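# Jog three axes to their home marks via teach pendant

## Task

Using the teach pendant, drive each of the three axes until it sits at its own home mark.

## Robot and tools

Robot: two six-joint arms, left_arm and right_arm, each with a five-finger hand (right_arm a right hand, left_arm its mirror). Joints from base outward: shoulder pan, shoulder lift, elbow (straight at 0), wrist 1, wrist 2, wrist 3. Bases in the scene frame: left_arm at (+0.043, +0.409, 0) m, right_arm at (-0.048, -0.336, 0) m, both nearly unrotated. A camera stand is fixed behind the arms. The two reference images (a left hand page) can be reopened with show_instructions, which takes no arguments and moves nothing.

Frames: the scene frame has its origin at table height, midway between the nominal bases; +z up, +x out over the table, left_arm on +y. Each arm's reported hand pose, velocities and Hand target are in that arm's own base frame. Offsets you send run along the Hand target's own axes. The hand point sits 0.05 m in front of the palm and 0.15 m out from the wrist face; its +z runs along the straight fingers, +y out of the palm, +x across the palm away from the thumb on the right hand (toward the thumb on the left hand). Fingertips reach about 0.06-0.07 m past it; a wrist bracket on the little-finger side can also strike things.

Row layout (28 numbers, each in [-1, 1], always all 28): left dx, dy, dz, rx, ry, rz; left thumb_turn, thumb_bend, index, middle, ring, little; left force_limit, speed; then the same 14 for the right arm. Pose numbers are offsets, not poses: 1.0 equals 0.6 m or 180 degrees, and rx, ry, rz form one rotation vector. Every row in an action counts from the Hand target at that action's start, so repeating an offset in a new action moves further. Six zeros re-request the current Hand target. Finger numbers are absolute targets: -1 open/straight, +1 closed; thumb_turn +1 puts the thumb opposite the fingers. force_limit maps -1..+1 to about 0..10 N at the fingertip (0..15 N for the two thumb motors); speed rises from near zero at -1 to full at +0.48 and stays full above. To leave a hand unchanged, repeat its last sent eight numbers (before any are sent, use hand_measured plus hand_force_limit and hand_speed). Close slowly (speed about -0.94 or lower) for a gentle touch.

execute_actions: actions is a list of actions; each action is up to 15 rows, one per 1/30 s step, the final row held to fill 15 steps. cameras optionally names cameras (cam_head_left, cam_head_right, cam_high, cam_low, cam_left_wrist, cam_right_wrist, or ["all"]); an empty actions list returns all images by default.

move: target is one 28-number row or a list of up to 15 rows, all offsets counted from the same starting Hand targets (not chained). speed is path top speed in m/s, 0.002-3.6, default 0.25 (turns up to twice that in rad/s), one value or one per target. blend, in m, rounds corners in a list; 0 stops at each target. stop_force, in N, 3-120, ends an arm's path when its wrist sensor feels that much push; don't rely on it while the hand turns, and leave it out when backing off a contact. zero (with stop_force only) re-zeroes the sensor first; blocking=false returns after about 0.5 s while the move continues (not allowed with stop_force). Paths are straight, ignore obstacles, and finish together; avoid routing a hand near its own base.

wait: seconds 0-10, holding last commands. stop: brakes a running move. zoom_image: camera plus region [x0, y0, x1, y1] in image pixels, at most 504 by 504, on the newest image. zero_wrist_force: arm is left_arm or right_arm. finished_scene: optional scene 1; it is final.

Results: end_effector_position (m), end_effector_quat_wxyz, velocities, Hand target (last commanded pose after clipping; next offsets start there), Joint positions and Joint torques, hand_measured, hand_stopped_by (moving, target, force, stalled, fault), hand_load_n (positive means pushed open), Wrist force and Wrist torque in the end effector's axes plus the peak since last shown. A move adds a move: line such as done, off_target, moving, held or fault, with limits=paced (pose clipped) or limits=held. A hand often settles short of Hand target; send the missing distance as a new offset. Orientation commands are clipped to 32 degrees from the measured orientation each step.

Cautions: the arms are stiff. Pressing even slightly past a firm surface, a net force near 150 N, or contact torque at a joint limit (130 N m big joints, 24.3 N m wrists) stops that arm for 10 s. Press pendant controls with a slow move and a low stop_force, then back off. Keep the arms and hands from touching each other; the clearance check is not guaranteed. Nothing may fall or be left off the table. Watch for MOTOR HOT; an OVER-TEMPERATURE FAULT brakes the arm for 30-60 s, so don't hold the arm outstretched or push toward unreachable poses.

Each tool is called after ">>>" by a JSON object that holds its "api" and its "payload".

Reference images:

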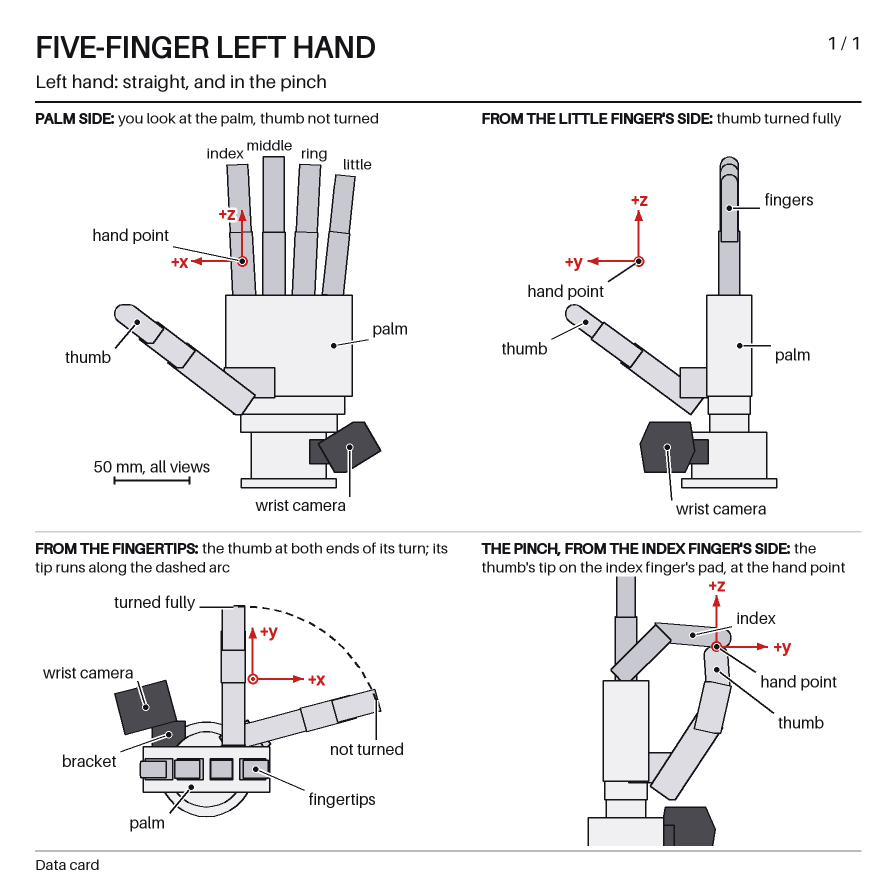

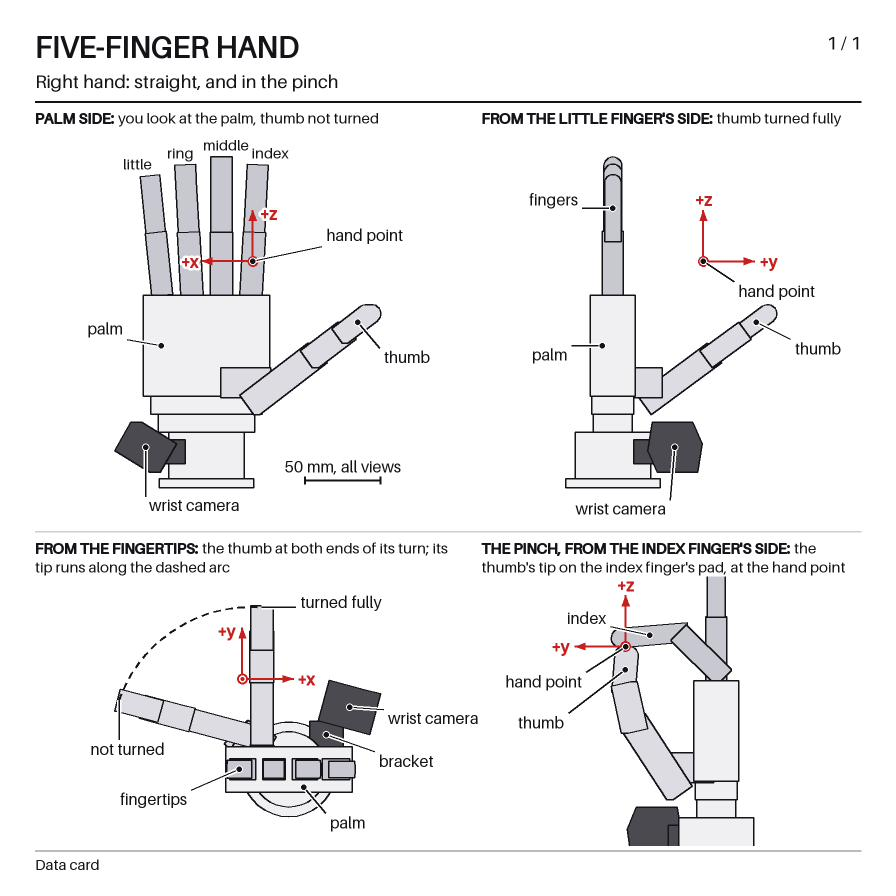

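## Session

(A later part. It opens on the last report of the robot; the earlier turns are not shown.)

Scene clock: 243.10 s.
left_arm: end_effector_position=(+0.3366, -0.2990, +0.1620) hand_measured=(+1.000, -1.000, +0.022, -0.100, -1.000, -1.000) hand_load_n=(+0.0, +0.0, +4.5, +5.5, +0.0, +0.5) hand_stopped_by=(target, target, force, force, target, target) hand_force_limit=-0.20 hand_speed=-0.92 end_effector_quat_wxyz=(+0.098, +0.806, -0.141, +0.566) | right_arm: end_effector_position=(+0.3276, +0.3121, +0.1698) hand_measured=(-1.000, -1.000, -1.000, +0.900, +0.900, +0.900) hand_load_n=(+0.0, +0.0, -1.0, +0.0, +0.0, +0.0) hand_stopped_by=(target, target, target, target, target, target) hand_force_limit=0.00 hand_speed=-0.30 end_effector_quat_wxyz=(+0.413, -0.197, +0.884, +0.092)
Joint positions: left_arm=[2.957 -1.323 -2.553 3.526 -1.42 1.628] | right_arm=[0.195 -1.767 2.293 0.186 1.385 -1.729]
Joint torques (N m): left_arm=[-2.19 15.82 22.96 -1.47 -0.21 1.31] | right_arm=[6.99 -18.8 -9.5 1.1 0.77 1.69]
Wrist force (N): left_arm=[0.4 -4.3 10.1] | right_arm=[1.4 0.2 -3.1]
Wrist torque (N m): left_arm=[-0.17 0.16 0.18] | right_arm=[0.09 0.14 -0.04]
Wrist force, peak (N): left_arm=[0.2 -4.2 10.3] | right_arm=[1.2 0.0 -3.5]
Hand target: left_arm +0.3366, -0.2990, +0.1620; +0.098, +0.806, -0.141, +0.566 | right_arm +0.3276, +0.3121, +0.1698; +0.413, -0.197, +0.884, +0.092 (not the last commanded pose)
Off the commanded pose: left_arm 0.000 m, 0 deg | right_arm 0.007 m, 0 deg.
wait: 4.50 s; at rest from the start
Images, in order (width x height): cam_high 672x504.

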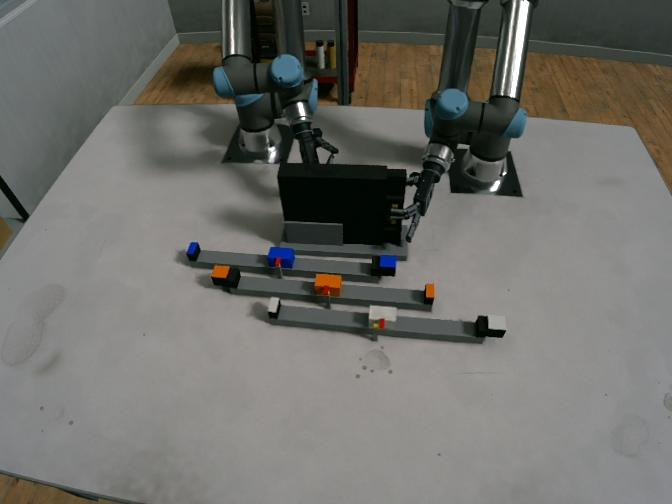

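>>> {"api": "wait", "payload": {"seconds": 1.25, "cameras": []}}

>>> {"api": "move", "payload": {"target": [0,0,0,0,0,0,1,-1,0.06,-0.07,-1,-1,-0.2,-0.92,0.0117,0.0085,-0.0139,0,0,0,-1,-1,-1,0.9,0.9,0.9,0,-0.3], "speed": 0.1, "cameras": ["cam_high","cam_low","cam_head_left","cam_head_right"]}}

>>> {"api": "zoom_image", "payload": {"camera": "cam_high", "region": [360, 300, 410, 340]}}

>>> {"api": "zoom_image", "payload": {"camera": "cam_low", "region": [180, 220, 270, 320]}}

>>> {"api": "zoom_image", "payload": {"camera": "cam_head_left", "region": [230, 220, 400, 280]}}

>>> {"api": "zoom_image", "payload": {"camera": "cam_head_right", "region": [230, 220, 400, 310]}}

Scene clock: 245.00 s.
left_arm: end_effector_position=(+0.3366, -0.2990, +0.1620) hand_measured=(+1.000, -1.000, +0.022, -0.100, -1.000, -1.000) hand_load_n=(+0.0, +0.0, +4.5, +5.5, +0.0, -0.5) hand_stopped_by=(target, target, force, force, target, target) hand_force_limit=-0.20 hand_speed=-0.92 end_effector_quat_wxyz=(+0.098, +0.806, -0.141, +0.566) | right_arm: end_effector_position=(+0.3276, +0.3121, +0.1698) hand_measured=(-1.000, -1.000, -1.000, +0.900, +0.900, +0.900) hand_load_n=(+0.0, +0.0, -0.5, +0.0, +0.0, +0.0) hand_stopped_by=(target, target, target, target, target, target) hand_force_limit=0.00 hand_speed=-0.30 end_effector_quat_wxyz=(+0.413, -0.197, +0.884, +0.092)
Joint positions: left_arm=[2.957 -1.323 -2.553 3.526 -1.42 1.628] | right_arm=[0.195 -1.767 2.293 0.186 1.385 -1.729]
Joint torques (N m): left_arm=[-2.9 16.62 23.67 -1.4 -0.21 1.29] | right_arm=[5.66 -19.48 -9.8 1.23 0.8 1.5]
Wrist force (N): left_arm=[0.3 -4.2 10.2] | right_arm=[1.4 0.1 -3.1]
Wrist torque (N m): left_arm=[-0.17 0.19 0.17] | right_arm=[0.07 0.14 -0.04]
Wrist force, peak (N): left_arm=[0.2 -4.3 10.3] | right_arm=[1.5 0.0 -3.5]
Hand target: left_arm +0.3366, -0.2990, +0.1620; +0.098, +0.806, -0.141, +0.566 | right_arm +0.3276, +0.3121, +0.1698; +0.413, -0.197, +0.884, +0.092 (not the last commanded pose)
Off the commanded pose: left_arm 0.000 m, 0 deg | right_arm 0.007 m, 0 deg.
wait: 1.27 s; at rest from the start
No camera images: "cameras" was empty.

Scene clock: 245.70 s.
left_arm: end_effector_position=(+0.3366, -0.2990, +0.1620) hand_measured=(+1.000, -1.000, +0.022, -0.100, -1.000, -1.000) hand_load_n=(-0.5, +0.0, +4.0, +5.5, +0.0, +0.0) hand_stopped_by=(target, target, force, force, target, target) hand_force_limit=-0.20 hand_speed=-0.92 end_effector_quat_wxyz=(+0.098, +0.806, -0.141, +0.566) | right_arm: end_effector_position=(+0.3154, +0.3120, +0.1698) hand_measured=(-1.000, -1.000, -1.000, +0.900, +0.900, +0.900) hand_load_n=(+0.0, +0.0, +0.0, +0.0, +0.0, +0.0) hand_stopped_by=(target, target, target, target, target, target) hand_force_limit=0.00 hand_speed=-0.30 end_effector_quat_wxyz=(+0.413, -0.197, +0.885, +0.092)
Joint positions: left_arm=[2.957 -1.323 -2.553 3.526 -1.42 1.628] | right_arm=[0.208 -1.796 2.314 0.192 1.395 -1.72]
Joint torques (N m): left_arm=[-1.88 16.74 23.5 -1.36 -0.29 1.3] | right_arm=[-5.99 1.74 -24.49 0.25 -0.73 0.02]
Wrist force (N): left_arm=[0.7 -3.9 9.7] | right_arm=[0.1 -0.5 -0.8]
Wrist torque (N m): left_arm=[-0.12 0.19 0.16] | right_arm=[-0.03 0.01 -0.19]
Wrist force, peak (N): left_arm=[0.1 -4.2 10.2] | right_arm=[1.3 0.4 -3.3]
Hand target: left_arm +0.3366, -0.2990, +0.1620; +0.098, +0.806, -0.141, +0.566 | right_arm +0.3156, +0.3120, +0.1698; +0.413, -0.197, +0.884, +0.092
Off the commanded pose: left_arm 0.000 m, 0 deg | right_arm 0.000 m, 0 deg.
move: done
Images, in order (width x height): cam_head_left 672x504, cam_head_right 672x504, cam_high 672x504, cam_low 672x504.

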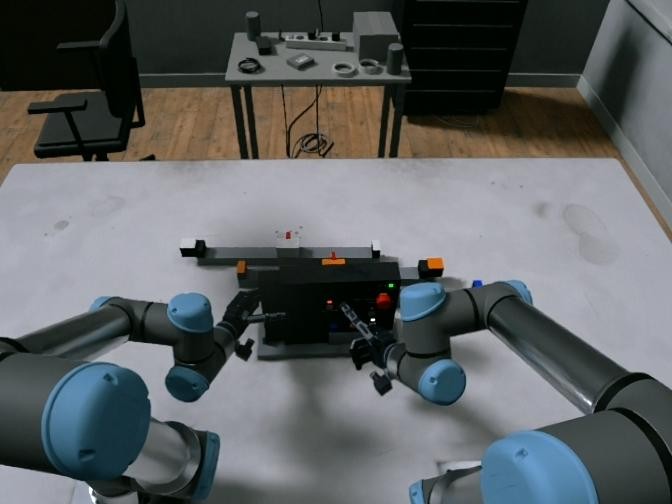

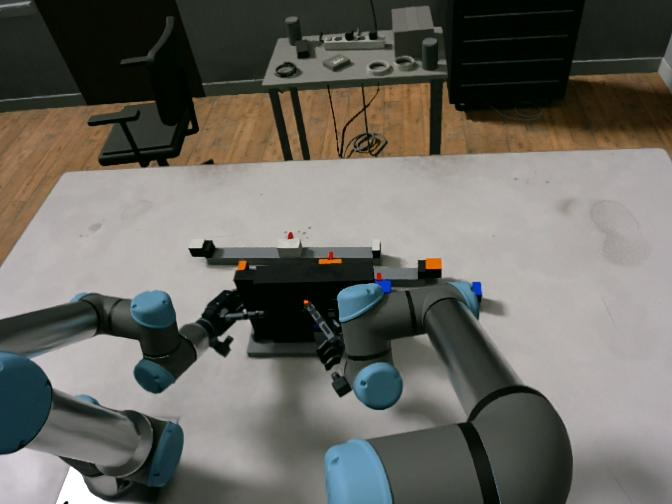

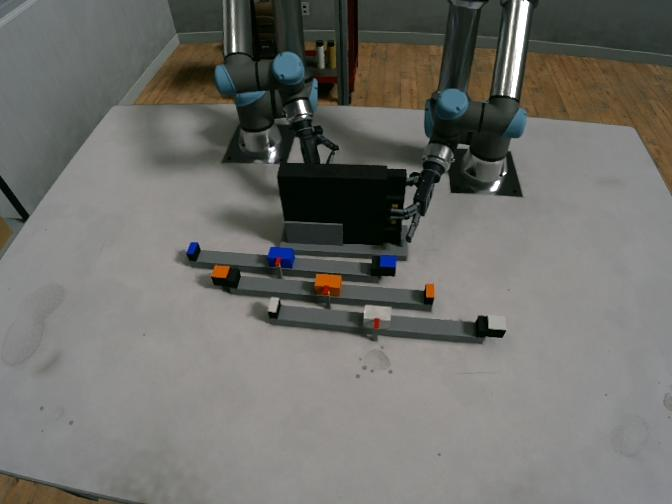

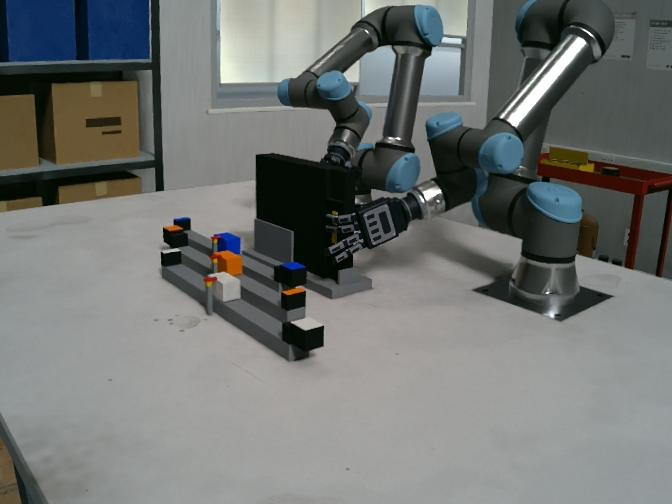

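Scaled by 10.080.

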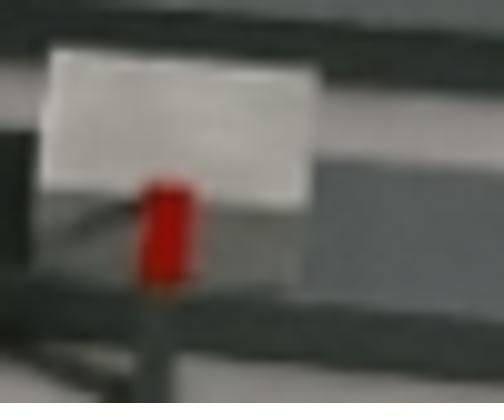

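Scaled by 5.040.

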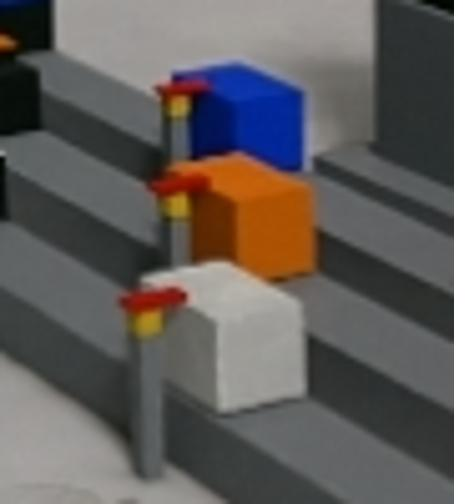

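Scaled by 2.965.

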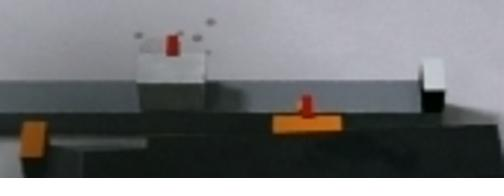

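Scaled by 2.965.

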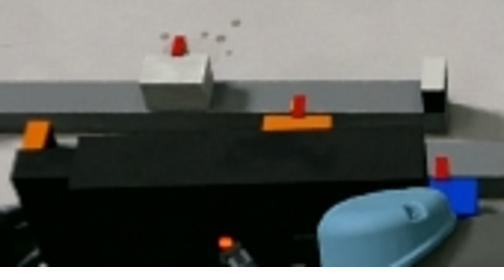

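>>> {"api": "move", "payload": {"target": [0,0,0,0,0,0,1,-1,0.06,-0.07,-1,-1,-0.2,-0.92,0.0545,0.0023,0.05,0,0,0,-1,-1,-1,0.9,0.9,0.9,0,-0.3], "speed": 0.12}}

>>> {"api": "move", "payload": {"target": [0,0,0,0,0,0,1,-1,0.06,-0.07,-1,-1,-0.2,-0.92,-0.0175,-0.0127,0.0208,0,0,0,-1,-1,-1,0.9,0.9,0.9,0,-0.3], "speed": 0.018, "stop_force": 3, "cameras": ["cam_left_wrist"]}}

>>> {"api": "move", "payload": {"target": [[0,0,0,0,0,0,1,-1,0.06,-0.07,-1,-1,-0.2,-0.92,0.0117,0.0085,-0.0139,0,0,0,-1,-1,-1,0.9,0.9,0.9,0,-0.3],[0,0,0,0,0,0,1,-1,0.06,-0.07,-1,-1,-0.2,-0.92,-0.044,0.0055,-0.0624,0,0,0,-1,-1,-1,0.9,0.9,0.9,0,-0.3],[0,0,0,0,0,0,1,-1,0.06,-0.07,-1,-1,-0.2,-0.92,-0.0507,0.0006,-0.0545,0,0,0,-1,-1,-1,0.9,0.9,0.9,0,-0.3]], "speed": [0.12, 0.12, 0.05], "blend": [0.004, 0.002, 0], "cameras": ["cam_left_wrist","cam_high"]}}

>>> {"api": "zoom_image", "payload": {"camera": "cam_left_wrist", "region": [0, 150, 140, 320]}}

Scene clock: 251.33 s.
left_arm: end_effector_position=(+0.3366, -0.2990, +0.1620) hand_measured=(+1.000, -1.000, +0.022, -0.100, -1.000, -1.000) hand_load_n=(+0.0, +0.0, +4.5, +5.5, +0.0, +0.0) hand_stopped_by=(target, target, force, force, target, target) hand_force_limit=-0.20 hand_speed=-0.92 end_effector_quat_wxyz=(+0.098, +0.806, -0.141, +0.566) | right_arm: end_effector_position=(+0.3167, +0.3141, +0.1254) hand_measured=(-1.000, -1.000, -1.000, +0.900, +0.900, +0.900) hand_load_n=(+0.0, +0.0, +0.0, +0.0, +0.0, +0.0) hand_stopped_by=(target, target, target, target, target, target) hand_force_limit=0.00 hand_speed=-0.30 end_effector_quat_wxyz=(+0.413, -0.197, +0.885, +0.092)
Joint positions: left_arm=[2.957 -1.323 -2.553 3.526 -1.42 1.628] | right_arm=[0.218 -1.706 2.382 0.033 1.402 -1.714]
Joint torques (N m): left_arm=[-1.33 16.41 22.72 -1.32 -0.19 1.33] | right_arm=[-4.76 -12.7 -19.77 -0.64 -0.7 -0.21]
Wrist force (N): left_arm=[0.9 -4.1 9.8] | right_arm=[0.3 -0.2 -1.4]
Wrist torque (N m): left_arm=[-0.17 0.17 0.18] | right_arm=[0.02 0.02 -0.16]
Wrist force, peak (N): left_arm=[0.8 -4.1 9.8] | right_arm=[-0.9 -0.7 -1.7]
Hand target: left_arm +0.3366, -0.2990, +0.1620; +0.098, +0.806, -0.141, +0.566 | right_arm +0.3168, +0.3141, +0.1255; +0.413, -0.197, +0.884, +0.092
Off the commanded pose: left_arm 0.000 m, 0 deg | right_arm 0.000 m, 0 deg.
move: done

Scene clock: 252.77 s.
left_arm: end_effector_position=(+0.3366, -0.2990, +0.1620) hand_measured=(+1.000, -1.000, +0.022, -0.100, -1.000, -1.000) hand_load_n=(+0.0, +0.0, +4.0, +5.5, -0.5, +0.0) hand_stopped_by=(target, target, force, force, target, target) hand_force_limit=-0.20 hand_speed=-0.92 end_effector_quat_wxyz=(+0.098, +0.806, -0.141, +0.566) | right_arm: end_effector_position=(+0.3277, +0.3142, +0.1255) hand_measured=(-1.000, -1.000, -1.000, +0.900, +0.900, +0.900) hand_load_n=(+0.0, +0.0, -2.0, +0.0, +0.0, +0.0) hand_stopped_by=(target, target, target, target, target, target) hand_force_limit=0.00 hand_speed=-0.30 end_effector_quat_wxyz=(+0.413, -0.197, +0.885, +0.092)
Joint positions: left_arm=[2.957 -1.323 -2.553 3.526 -1.42 1.628] | right_arm=[0.206 -1.681 2.362 0.03 1.393 -1.722]
Joint torques (N m): left_arm=[-1.57 17.02 22.8 -1.37 -0.22 1.26] | right_arm=[5.66 -20.84 -8.8 0.97 1.62 2.2]
Wrist force (N): left_arm=[0.6 -4.2 10.1] | right_arm=[2.2 0.5 -3.4]
Wrist torque (N m): left_arm=[-0.15 0.15 0.18] | right_arm=[0.06 0.18 0.00]
Wrist force, peak (N): left_arm=[0.2 -4.2 10.2] | right_arm=[5.3 2.1 -10.4]
Hand target: left_arm +0.3366, -0.2990, +0.1620; +0.098, +0.806, -0.141, +0.566 | right_arm +0.3277, +0.3142, +0.1255; +0.413, -0.197, +0.885, +0.092 (not the last commanded pose)
Off the commanded pose: left_arm 0.000 m, 0 deg | right_arm 0.007 m, 0 deg.
move: contact (right_arm)
Images, in order (width x height): cam_left_wrist 672x504.

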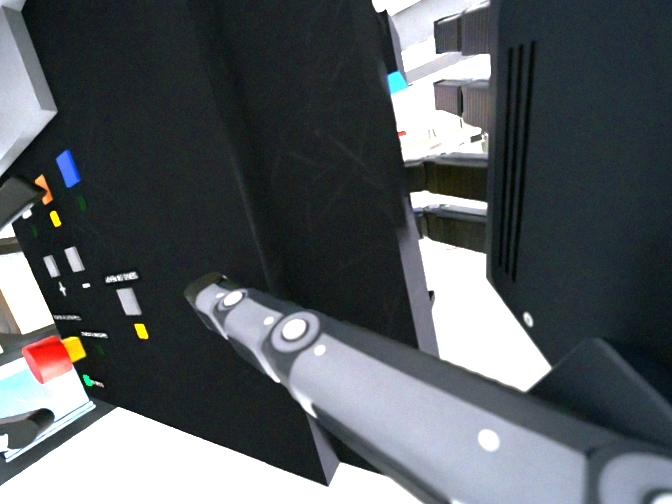

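Scene clock: 253.70 s.
left_arm: end_effector_position=(+0.3366, -0.2990, +0.1620) hand_measured=(+1.000, -1.000, +0.022, -0.100, -1.000, -1.000) hand_load_n=(+0.0, +0.0, +4.0, +5.5, +0.0, +0.0) hand_stopped_by=(target, target, force, force, target, target) hand_force_limit=-0.20 hand_speed=-0.92 end_effector_quat_wxyz=(+0.098, +0.806, -0.141, +0.566) | right_arm: end_effector_position=(+0.3227, +0.3122, +0.1699) hand_measured=(-1.000, -1.000, -1.000, +0.900, +0.900, +0.900) hand_load_n=(+0.0, +0.0, +0.0, +0.0, +0.0, +0.0) hand_stopped_by=(target, target, target, target, target, target) hand_force_limit=0.00 hand_speed=-0.30 end_effector_quat_wxyz=(+0.413, -0.197, +0.884, +0.092) end_effector_velocity=(-0.002, -0.001, +0.000) end_effector_angular_velocity=(+0.000, +0.003, -0.004)
Joint positions: left_arm=[2.957 -1.323 -2.553 3.526 -1.42 1.628] | right_arm=[0.201 -1.779 2.302 0.188 1.389 -1.725]
Joint velocities: left_arm=[within noise] | right_arm=[0.001 -0.006 0.003 0.005 0.004 0.003]
Joint torques (N m): left_arm=[-1.42 15.89 22.86 -1.35 -0.09 1.35] | right_arm=[7.08 -20.2 -7.07 1.71 1.73 2.01]
Wrist force (N): left_arm=[0.8 -4.0 9.7] | right_arm=[-0.4 -0.5 -0.9]
Wrist torque (N m): left_arm=[-0.15 0.18 0.17] | right_arm=[-0.04 0.10 -0.15]
Wrist force, peak (N): left_arm=[0.5 -4.1 10.0] | right_arm=[1.8 0.6 -3.0]
Hand target: left_arm +0.3366, -0.2990, +0.1620; +0.098, +0.806, -0.141, +0.566 | right_arm +0.3226, +0.3121, +0.1698; +0.413, -0.197, +0.885, +0.092
Off the commanded pose: left_arm 0.000 m, 0 deg | right_arm 0.000 m, 0 deg.
move: done
Images, in order (width x height): cam_high 672x504, cam_left_wrist 672x504.

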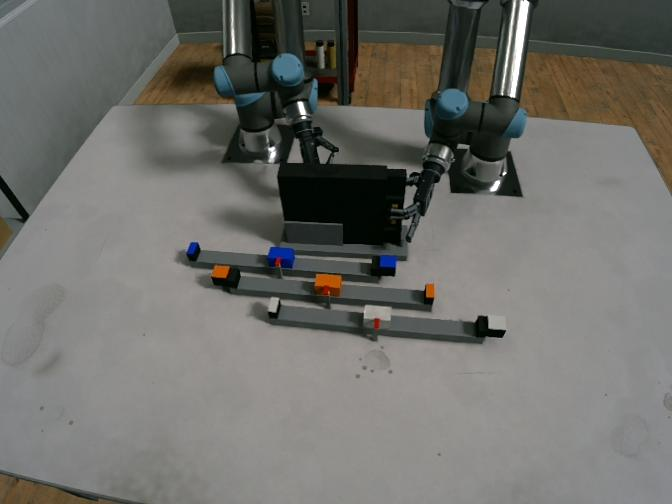

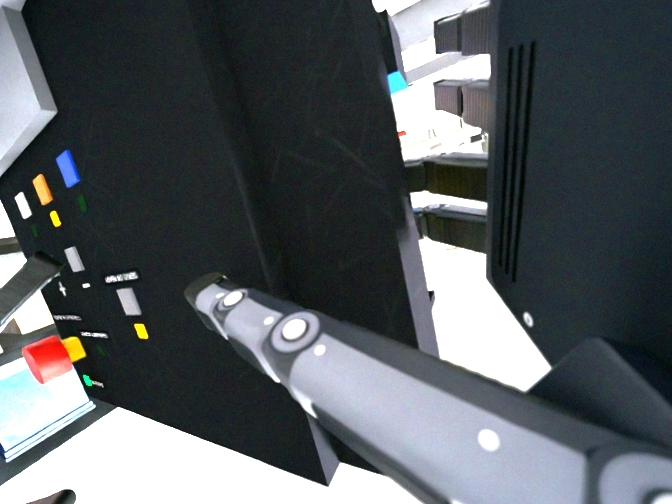

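Scaled by 2.965.

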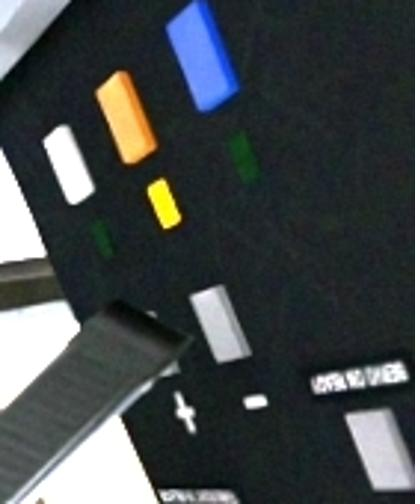

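>>> {"api": "execute_actions", "payload": {"actions": [[[0,0,0,0,0,0,1,-1,0.06,-0.07,-1,-1,-0.2,-0.92,-0.00175,-0.00127,0.00208,0,0,0,-1,-1,-1,0.9,0.9,0.9,0,-0.3],[0,0,0,0,0,0,1,-1,0.06,-0.07,-1,-1,-0.2,-0.92,-0.0035,-0.00254,0.00416,0,0,0,-1,-1,-1,0.9,0.9,0.9,0,-0.3],[0,0,0,0,0,0,1,-1,0.06,-0.07,-1,-1,-0.2,-0.92,-0.00524,-0.00381,0.00625,0,0,0,-1,-1,-1,0.9,0.9,0.9,0,-0.3],[0,0,0,0,0,0,1,-1,0.06,-0.07,-1,-1,-0.2,-0.92,-0.00524,-0.00381,0.00625,0,0,0,-1,-1,-1,0.9,0.9,0.9,0,-0.3],[0,0,0,0,0,0,1,-1,0.06,-0.07,-1,-1,-0.2,-0.92,-0.00524,-0.00381,0.00625,0,0,0,-1,-1,-1,0.9,0.9,0.9,0,-0.3],[0,0,0,0,0,0,1,-1,0.06,-0.07,-1,-1,-0.2,-0.92,-0.00524,-0.00381,0.00625,0,0,0,-1,-1,-1,0.9,0.9,0.9,0,-0.3],[0,0,0,0,0,0,1,-1,0.06,-0.07,-1,-1,-0.2,-0.92,-0.00524,-0.00381,0.00625,0,0,0,-1,-1,-1,0.9,0.9,0.9,0,-0.3],[0,0,0,0,0,0,1,-1,0.06,-0.07,-1,-1,-0.2,-0.92,-0.00524,-0.00381,0.00625,0,0,0,-1,-1,-1,0.9,0.9,0.9,0,-0.3],[0,0,0,0,0,0,1,-1,0.06,-0.07,-1,-1,-0.2,-0.92,-0.00524,-0.00381,0.00625,0,0,0,-1,-1,-1,0.9,0.9,0.9,0,-0.3],[0,0,0,0,0,0,1,-1,0.06,-0.07,-1,-1,-0.2,-0.92,-0.00524,-0.00381,0.00625,0,0,0,-1,-1,-1,0.9,0.9,0.9,0,-0.3],[0,0,0,0,0,0,1,-1,0.06,-0.07,-1,-1,-0.2,-0.92,-0.0035,-0.00254,0.00416,0,0,0,-1,-1,-1,0.9,0.9,0.9,0,-0.3],[0,0,0,0,0,0,1,-1,0.06,-0.07,-1,-1,-0.2,-0.92,-0.00175,-0.00127,0.00208,0,0,0,-1,-1,-1,0.9,0.9,0.9,0,-0.3],[0,0,0,0,0,0,1,-1,0.06,-0.07,-1,-1,-0.2,-0.92,0,0,0,0,0,0,-1,-1,-1,0.9,0.9,0.9,0,-0.3],[0,0,0,0,0,0,1,-1,0.06,-0.07,-1,-1,-0.2,-0.92,0.00291,0.00212,-0.00347,0,0,0,-1,-1,-1,0.9,0.9,0.9,0,-0.3],[0,0,0,0,0,0,1,-1,0.06,-0.07,-1,-1,-0.2,-0.92,0.00583,0.00423,-0.00694,0,0,0,-1,-1,-1,0.9,0.9,0.9,0,-0.3]]], "cameras": ["cam_high","cam_low","cam_head_left"]}}

>>> {"api": "zoom_image", "payload": {"camera": "cam_high", "region": [300, 270, 360, 315]}}

>>> {"api": "zoom_image", "payload": {"camera": "cam_head_left", "region": [230, 220, 400, 280]}}

>>> {"api": "zoom_image", "payload": {"camera": "cam_low", "region": [180, 220, 270, 320]}}

Scene clock: 256.57 s.
left_arm: end_effector_position=(+0.3366, -0.2990, +0.1620) hand_measured=(+1.000, -1.000, +0.022, -0.100, -1.000, -1.000) hand_load_n=(-0.5, +0.0, +4.0, +5.5, +0.0, +0.0) hand_stopped_by=(target, target, force, force, target, target) hand_force_limit=-0.20 hand_speed=-0.92 end_effector_quat_wxyz=(+0.098, +0.806, -0.141, +0.566) | right_arm: end_effector_position=(+0.3168, +0.3122, +0.1696) hand_measured=(-1.000, -1.000, -1.000, +0.900, +0.900, +0.900) hand_load_n=(+0.0, +0.0, +0.0, +0.0, +0.5, +0.0) hand_stopped_by=(target, target, target, target, target, target) hand_force_limit=0.00 hand_speed=-0.30 end_effector_quat_wxyz=(+0.413, -0.197, +0.885, +0.092)
Joint positions: left_arm=[2.957 -1.323 -2.553 3.526 -1.42 1.628] | right_arm=[0.207 -1.792 2.312 0.191 1.394 -1.721]
Joint torques (N m): left_arm=[-1.86 16.4 22.1 -1.28 -0.06 1.17] | right_arm=[-1.92 -8.5 -21.46 -0.63 -2.74 -1.81]
Wrist force (N): left_arm=[1.1 -4.0 9.5] | right_arm=[-0.5 -0.4 -1.3]
Wrist torque (N m): left_arm=[-0.13 0.15 0.18] | right_arm=[0.00 0.12 -0.12]
Wrist force, peak (N): left_arm=[0.1 -4.2 10.3] | right_arm=[4.8 1.3 -9.3]
Hand target: left_arm +0.3366, -0.2990, +0.1620; +0.098, +0.806, -0.141, +0.566 | right_arm +0.3166, +0.3121, +0.1698; +0.413, -0.197, +0.885, +0.092
Off the commanded pose: left_arm 0.000 m, 0 deg | right_arm 0.000 m, 0 deg.
Step readings (end_effector_position of left_arm | right_arm):
0: (+0.3366, -0.2990, +0.1620) | (+0.3226, +0.3121, +0.1698)
1: (+0.3366, -0.2990, +0.1620) | (+0.3226, +0.3121, +0.1698)
2: (+0.3366, -0.2990, +0.1620) | (+0.3229, +0.3121, +0.1697)
4: (+0.3366, -0.2990, +0.1620) | (+0.3258, +0.3121, +0.1698)
8: (+0.3366, -0.2990, +0.1620) | (+0.3284, +0.3121, +0.1698)
15: (+0.3366, -0.2990, +0.1620) | (+0.3223, +0.3122, +0.1698)
Images, in order (width x height): cam_head_left 672x504, cam_high 672x504, cam_low 672x504.

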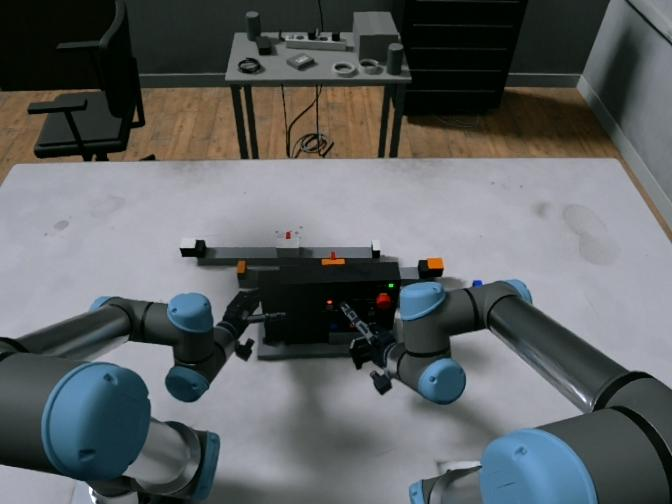

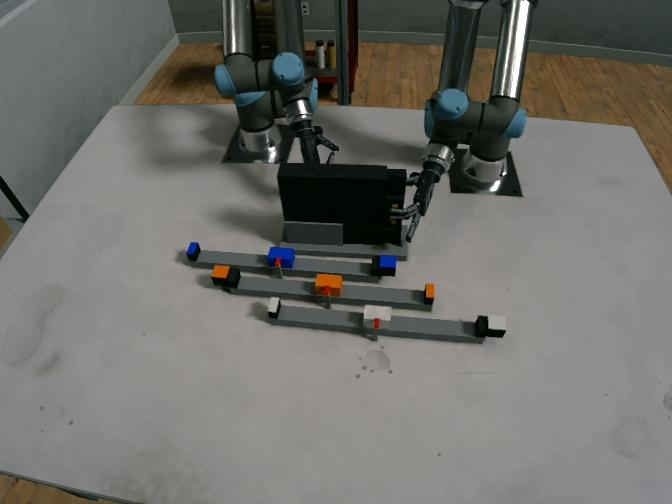

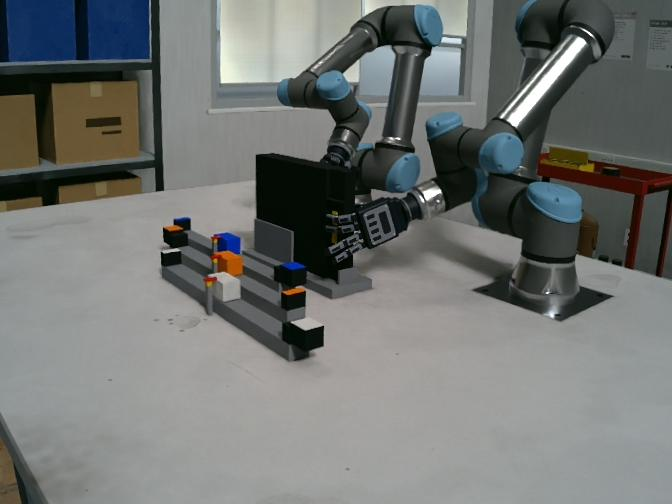

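Scaled by 8.400.

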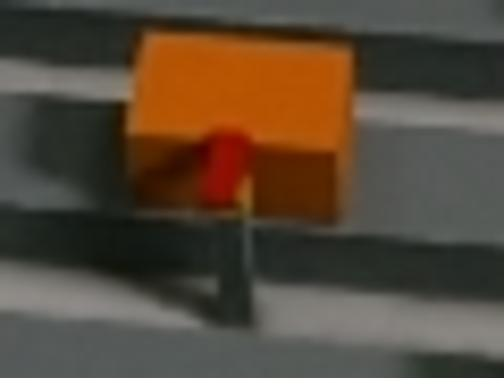

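Scaled by 2.965.

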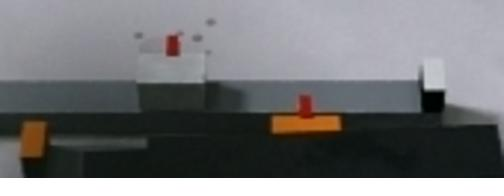

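Scaled by 5.040.

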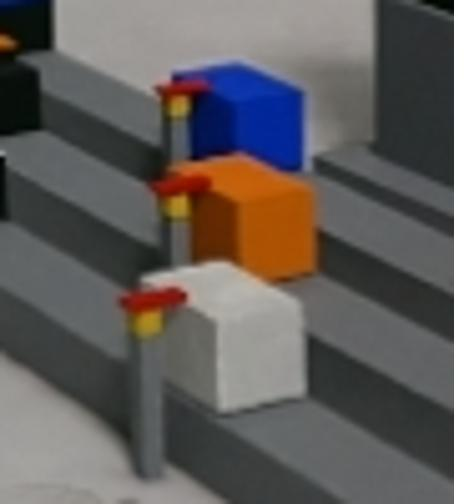

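>>> {"api": "move", "payload": {"target": [[0,0,0,0,0,0,1,-1,0.06,-0.07,-1,-1,-0.2,-0.92,0.0291,0.0212,-0.0347,0,0,0,-1,-1,-1,-1,-1,-1,0,-0.3],[0,0,0,0,0,0,1,-1,0.06,-0.07,-1,-1,-0.2,-0.92,-0.236,0.012,-0.2115,-0.0422,0.0387,-0.263,-1,-1,-1,-1,-1,-1,0,-0.3],[0,0,0,0,0,0,1,-1,0.06,-0.07,-1,-1,-0.2,-0.92,-0.3795,-0.147,-0.0925,-0.0914,0.0839,-0.57,-1,-1,-1,-1,-1,-1,0,-0.3],[0,0,0,0,0,0,1,-1,0.06,-0.07,-1,-1,-0.2,-0.92,-0.4945,-0.2307,0.096,-0.1406,0.129,-0.8768,-1,-1,-1,-1,-1,-1,0,-0.3],[0,0,0,0,0,0,1,-1,0.06,-0.07,-1,-1,-0.2,-0.92,-0.2902,-0.2307,0.2675,-0.1406,0.129,-0.8768,-1,-1,-1,-1,-1,-1,0,-0.3]], "speed": [0.2, 0.4, 0.4, 0.4, 0.3], "blend": [0.01, 0.04, 0.04, 0.04, 0], "cameras": ["all"]}}

>>> {"api": "zoom_image", "payload": {"camera": "cam_right_wrist", "region": [200, 100, 560, 420]}}

Scene clock: 274.17 s.
left_arm: end_effector_position=(+0.3366, -0.2990, +0.1620) hand_measured=(+1.000, -1.000, +0.022, -0.100, -1.000, -1.000) hand_load_n=(+0.0, +0.0, +4.0, +5.5, +0.0, +0.0) hand_stopped_by=(target, target, force, force, target, target) hand_force_limit=-0.20 hand_speed=-0.92 end_effector_quat_wxyz=(+0.098, +0.806, -0.141, +0.566) | right_arm: end_effector_position=(+0.5880, +0.2864, +0.2003) hand_measured=(-1.000, -1.000, -1.000, -1.000, -1.000, -1.000) hand_load_n=(+0.5, +0.0, +0.0, +0.0, +0.0, +0.0) hand_stopped_by=(target, target, target, target, target, target) hand_force_limit=0.00 hand_speed=-0.30 end_effector_quat_wxyz=(+0.001, +0.962, +0.004, +0.275)
Joint positions: left_arm=[2.957 -1.323 -2.553 3.526 -1.42 1.628] | right_arm=[0.398 -0.874 0.899 1.025 1.777 -4.377]
Joint torques (N m): left_arm=[-2.08 16.56 22.59 -1.26 -0.03 1.01] | right_arm=[-3.83 -35.8 -10.16 -0.01 -1.11 0.47]
Wrist force (N): left_arm=[0.7 -4.2 9.6] | right_arm=[0.4 1.1 -0.3]
Wrist torque (N m): left_arm=[-0.17 0.22 0.16] | right_arm=[0.14 0.07 0.23]
Wrist force, peak (N): left_arm=[0.9 -4.1 9.8] | right_arm=[-1.4 1.0 1.7]
Hand target: left_arm +0.3366, -0.2990, +0.1620; +0.098, +0.806, -0.141, +0.566 | right_arm +0.5880, +0.2864, +0.2002; +0.001, +0.962, +0.004, +0.275
Off the commanded pose: left_arm 0.000 m, 0 deg | right_arm 0.000 m, 0 deg.
move: done

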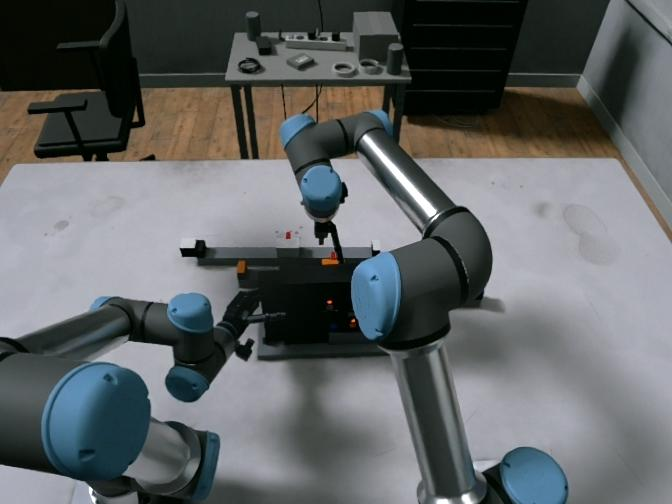

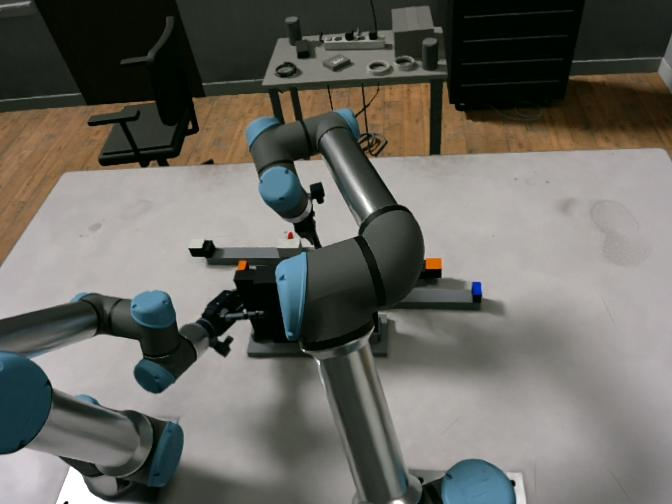

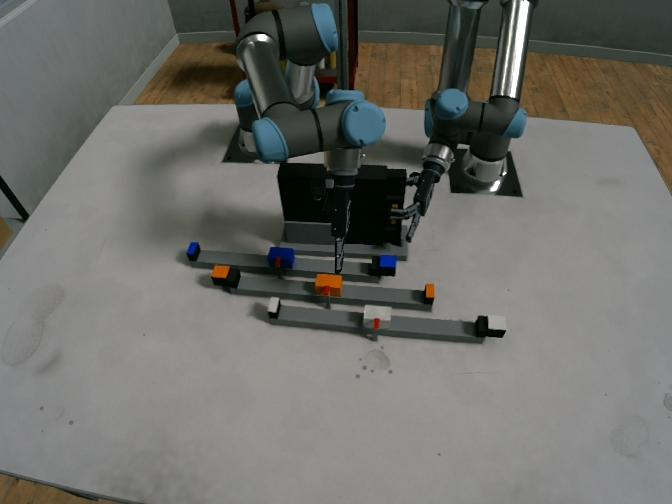

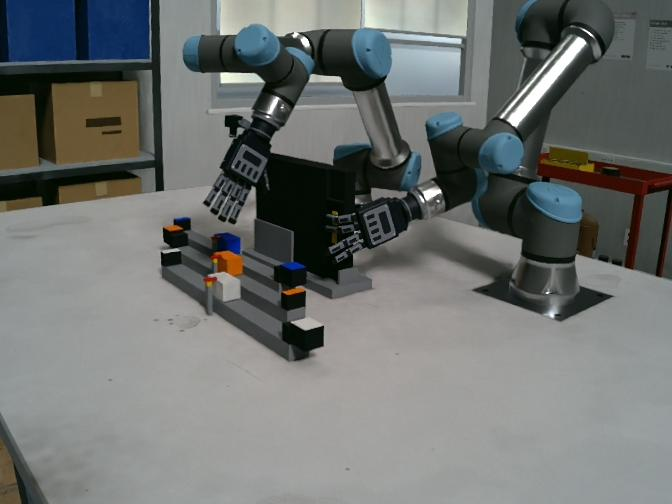

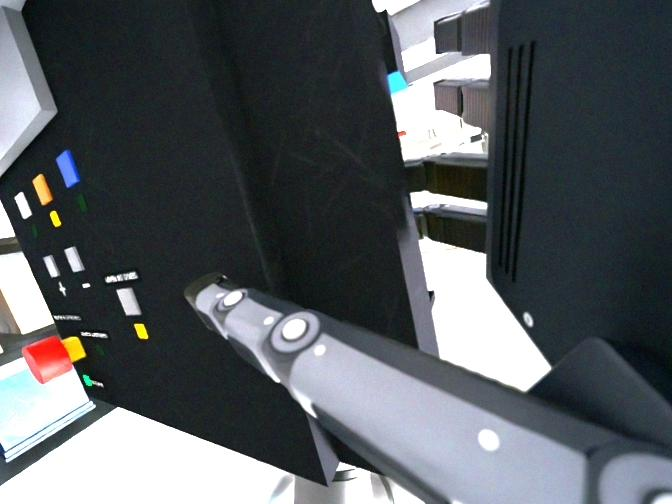

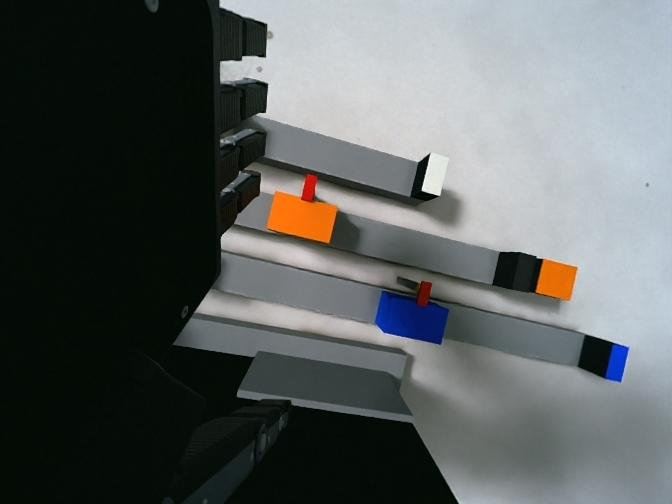

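Scaled by 1.400.

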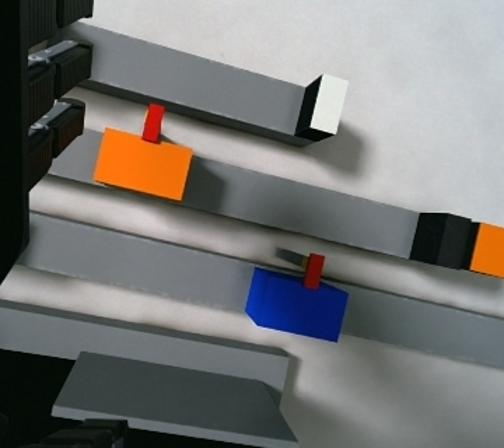

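>>> {"api": "zoom_image", "payload": {"camera": "cam_right_wrist", "region": [390, 260, 460, 330]}}

>>> {"api": "zoom_image", "payload": {"camera": "cam_right_wrist", "region": [270, 150, 350, 230]}}

Scaled by 7.200.

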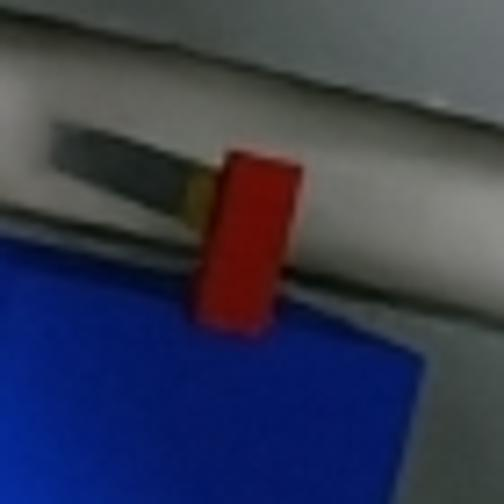

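Scaled by 6.300.

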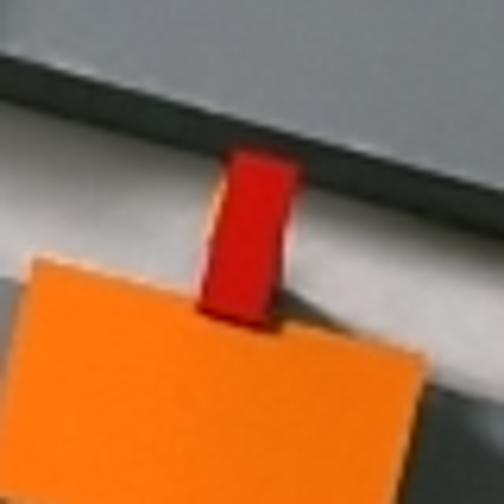

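>>> {"api": "zoom_image", "payload": {"camera": "cam_right_wrist", "region": [405, 270, 440, 305]}}

>>> {"api": "zoom_image", "payload": {"camera": "cam_right_wrist", "region": [295, 165, 330, 200]}}

Scaled by 14.400.

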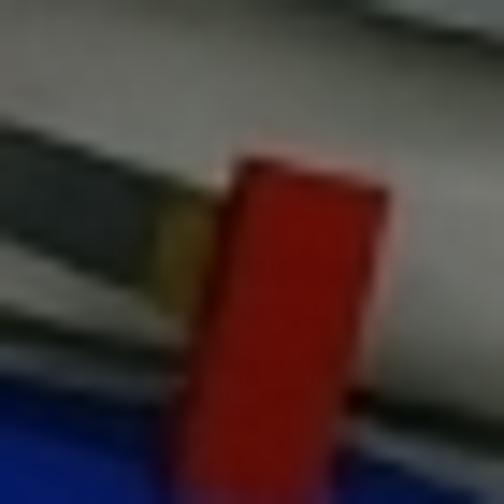

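Scaled by 14.400.

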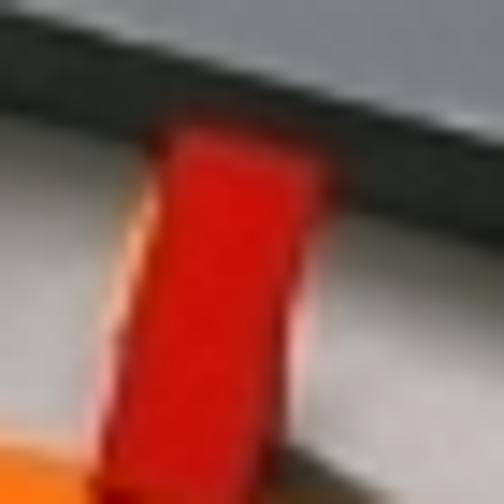

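>>> {"api": "zoom_image", "payload": {"camera": "cam_right_wrist", "region": [400, 140, 460, 210]}}

>>> {"api": "zoom_image", "payload": {"camera": "cam_right_wrist", "region": [365, 275, 455, 350]}}

>>> {"api": "zoom_image", "payload": {"camera": "cam_right_wrist", "region": [260, 165, 350, 255]}}

Scaled by 7.200.

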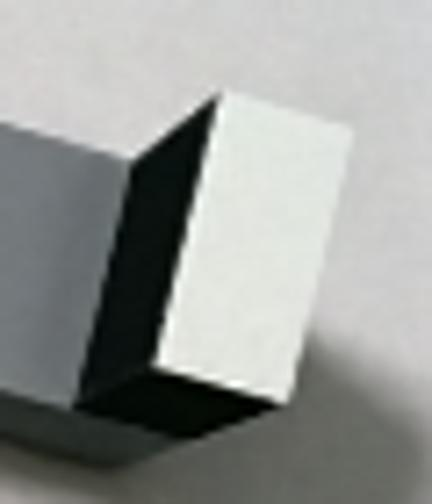

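Scaled by 5.600.

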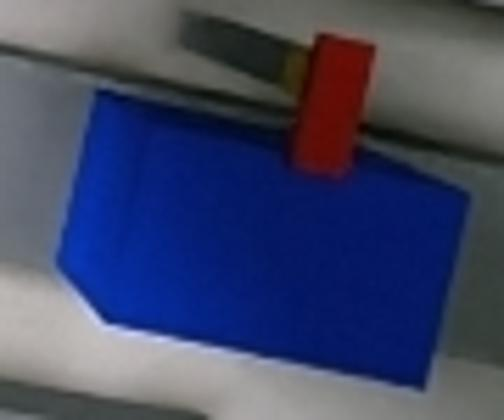

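Scaled by 5.600.

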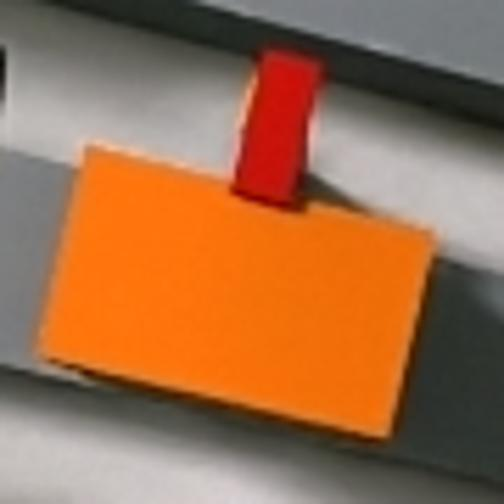

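>>> {"api": "zoom_image", "payload": {"camera": "cam_right_wrist", "region": [315, 200, 350, 248]}}

>>> {"api": "zoom_image", "payload": {"camera": "cam_right_wrist", "region": [262, 185, 297, 240]}}

Scaled by 10.500.

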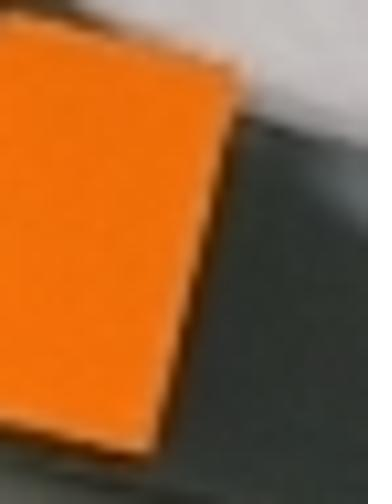

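Scaled by 9.164.

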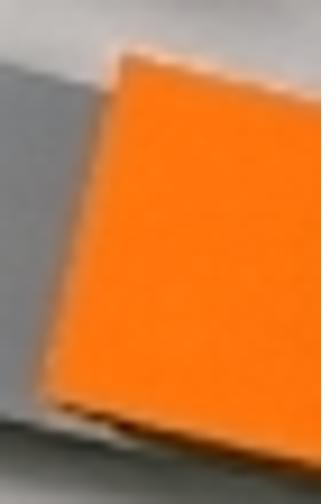

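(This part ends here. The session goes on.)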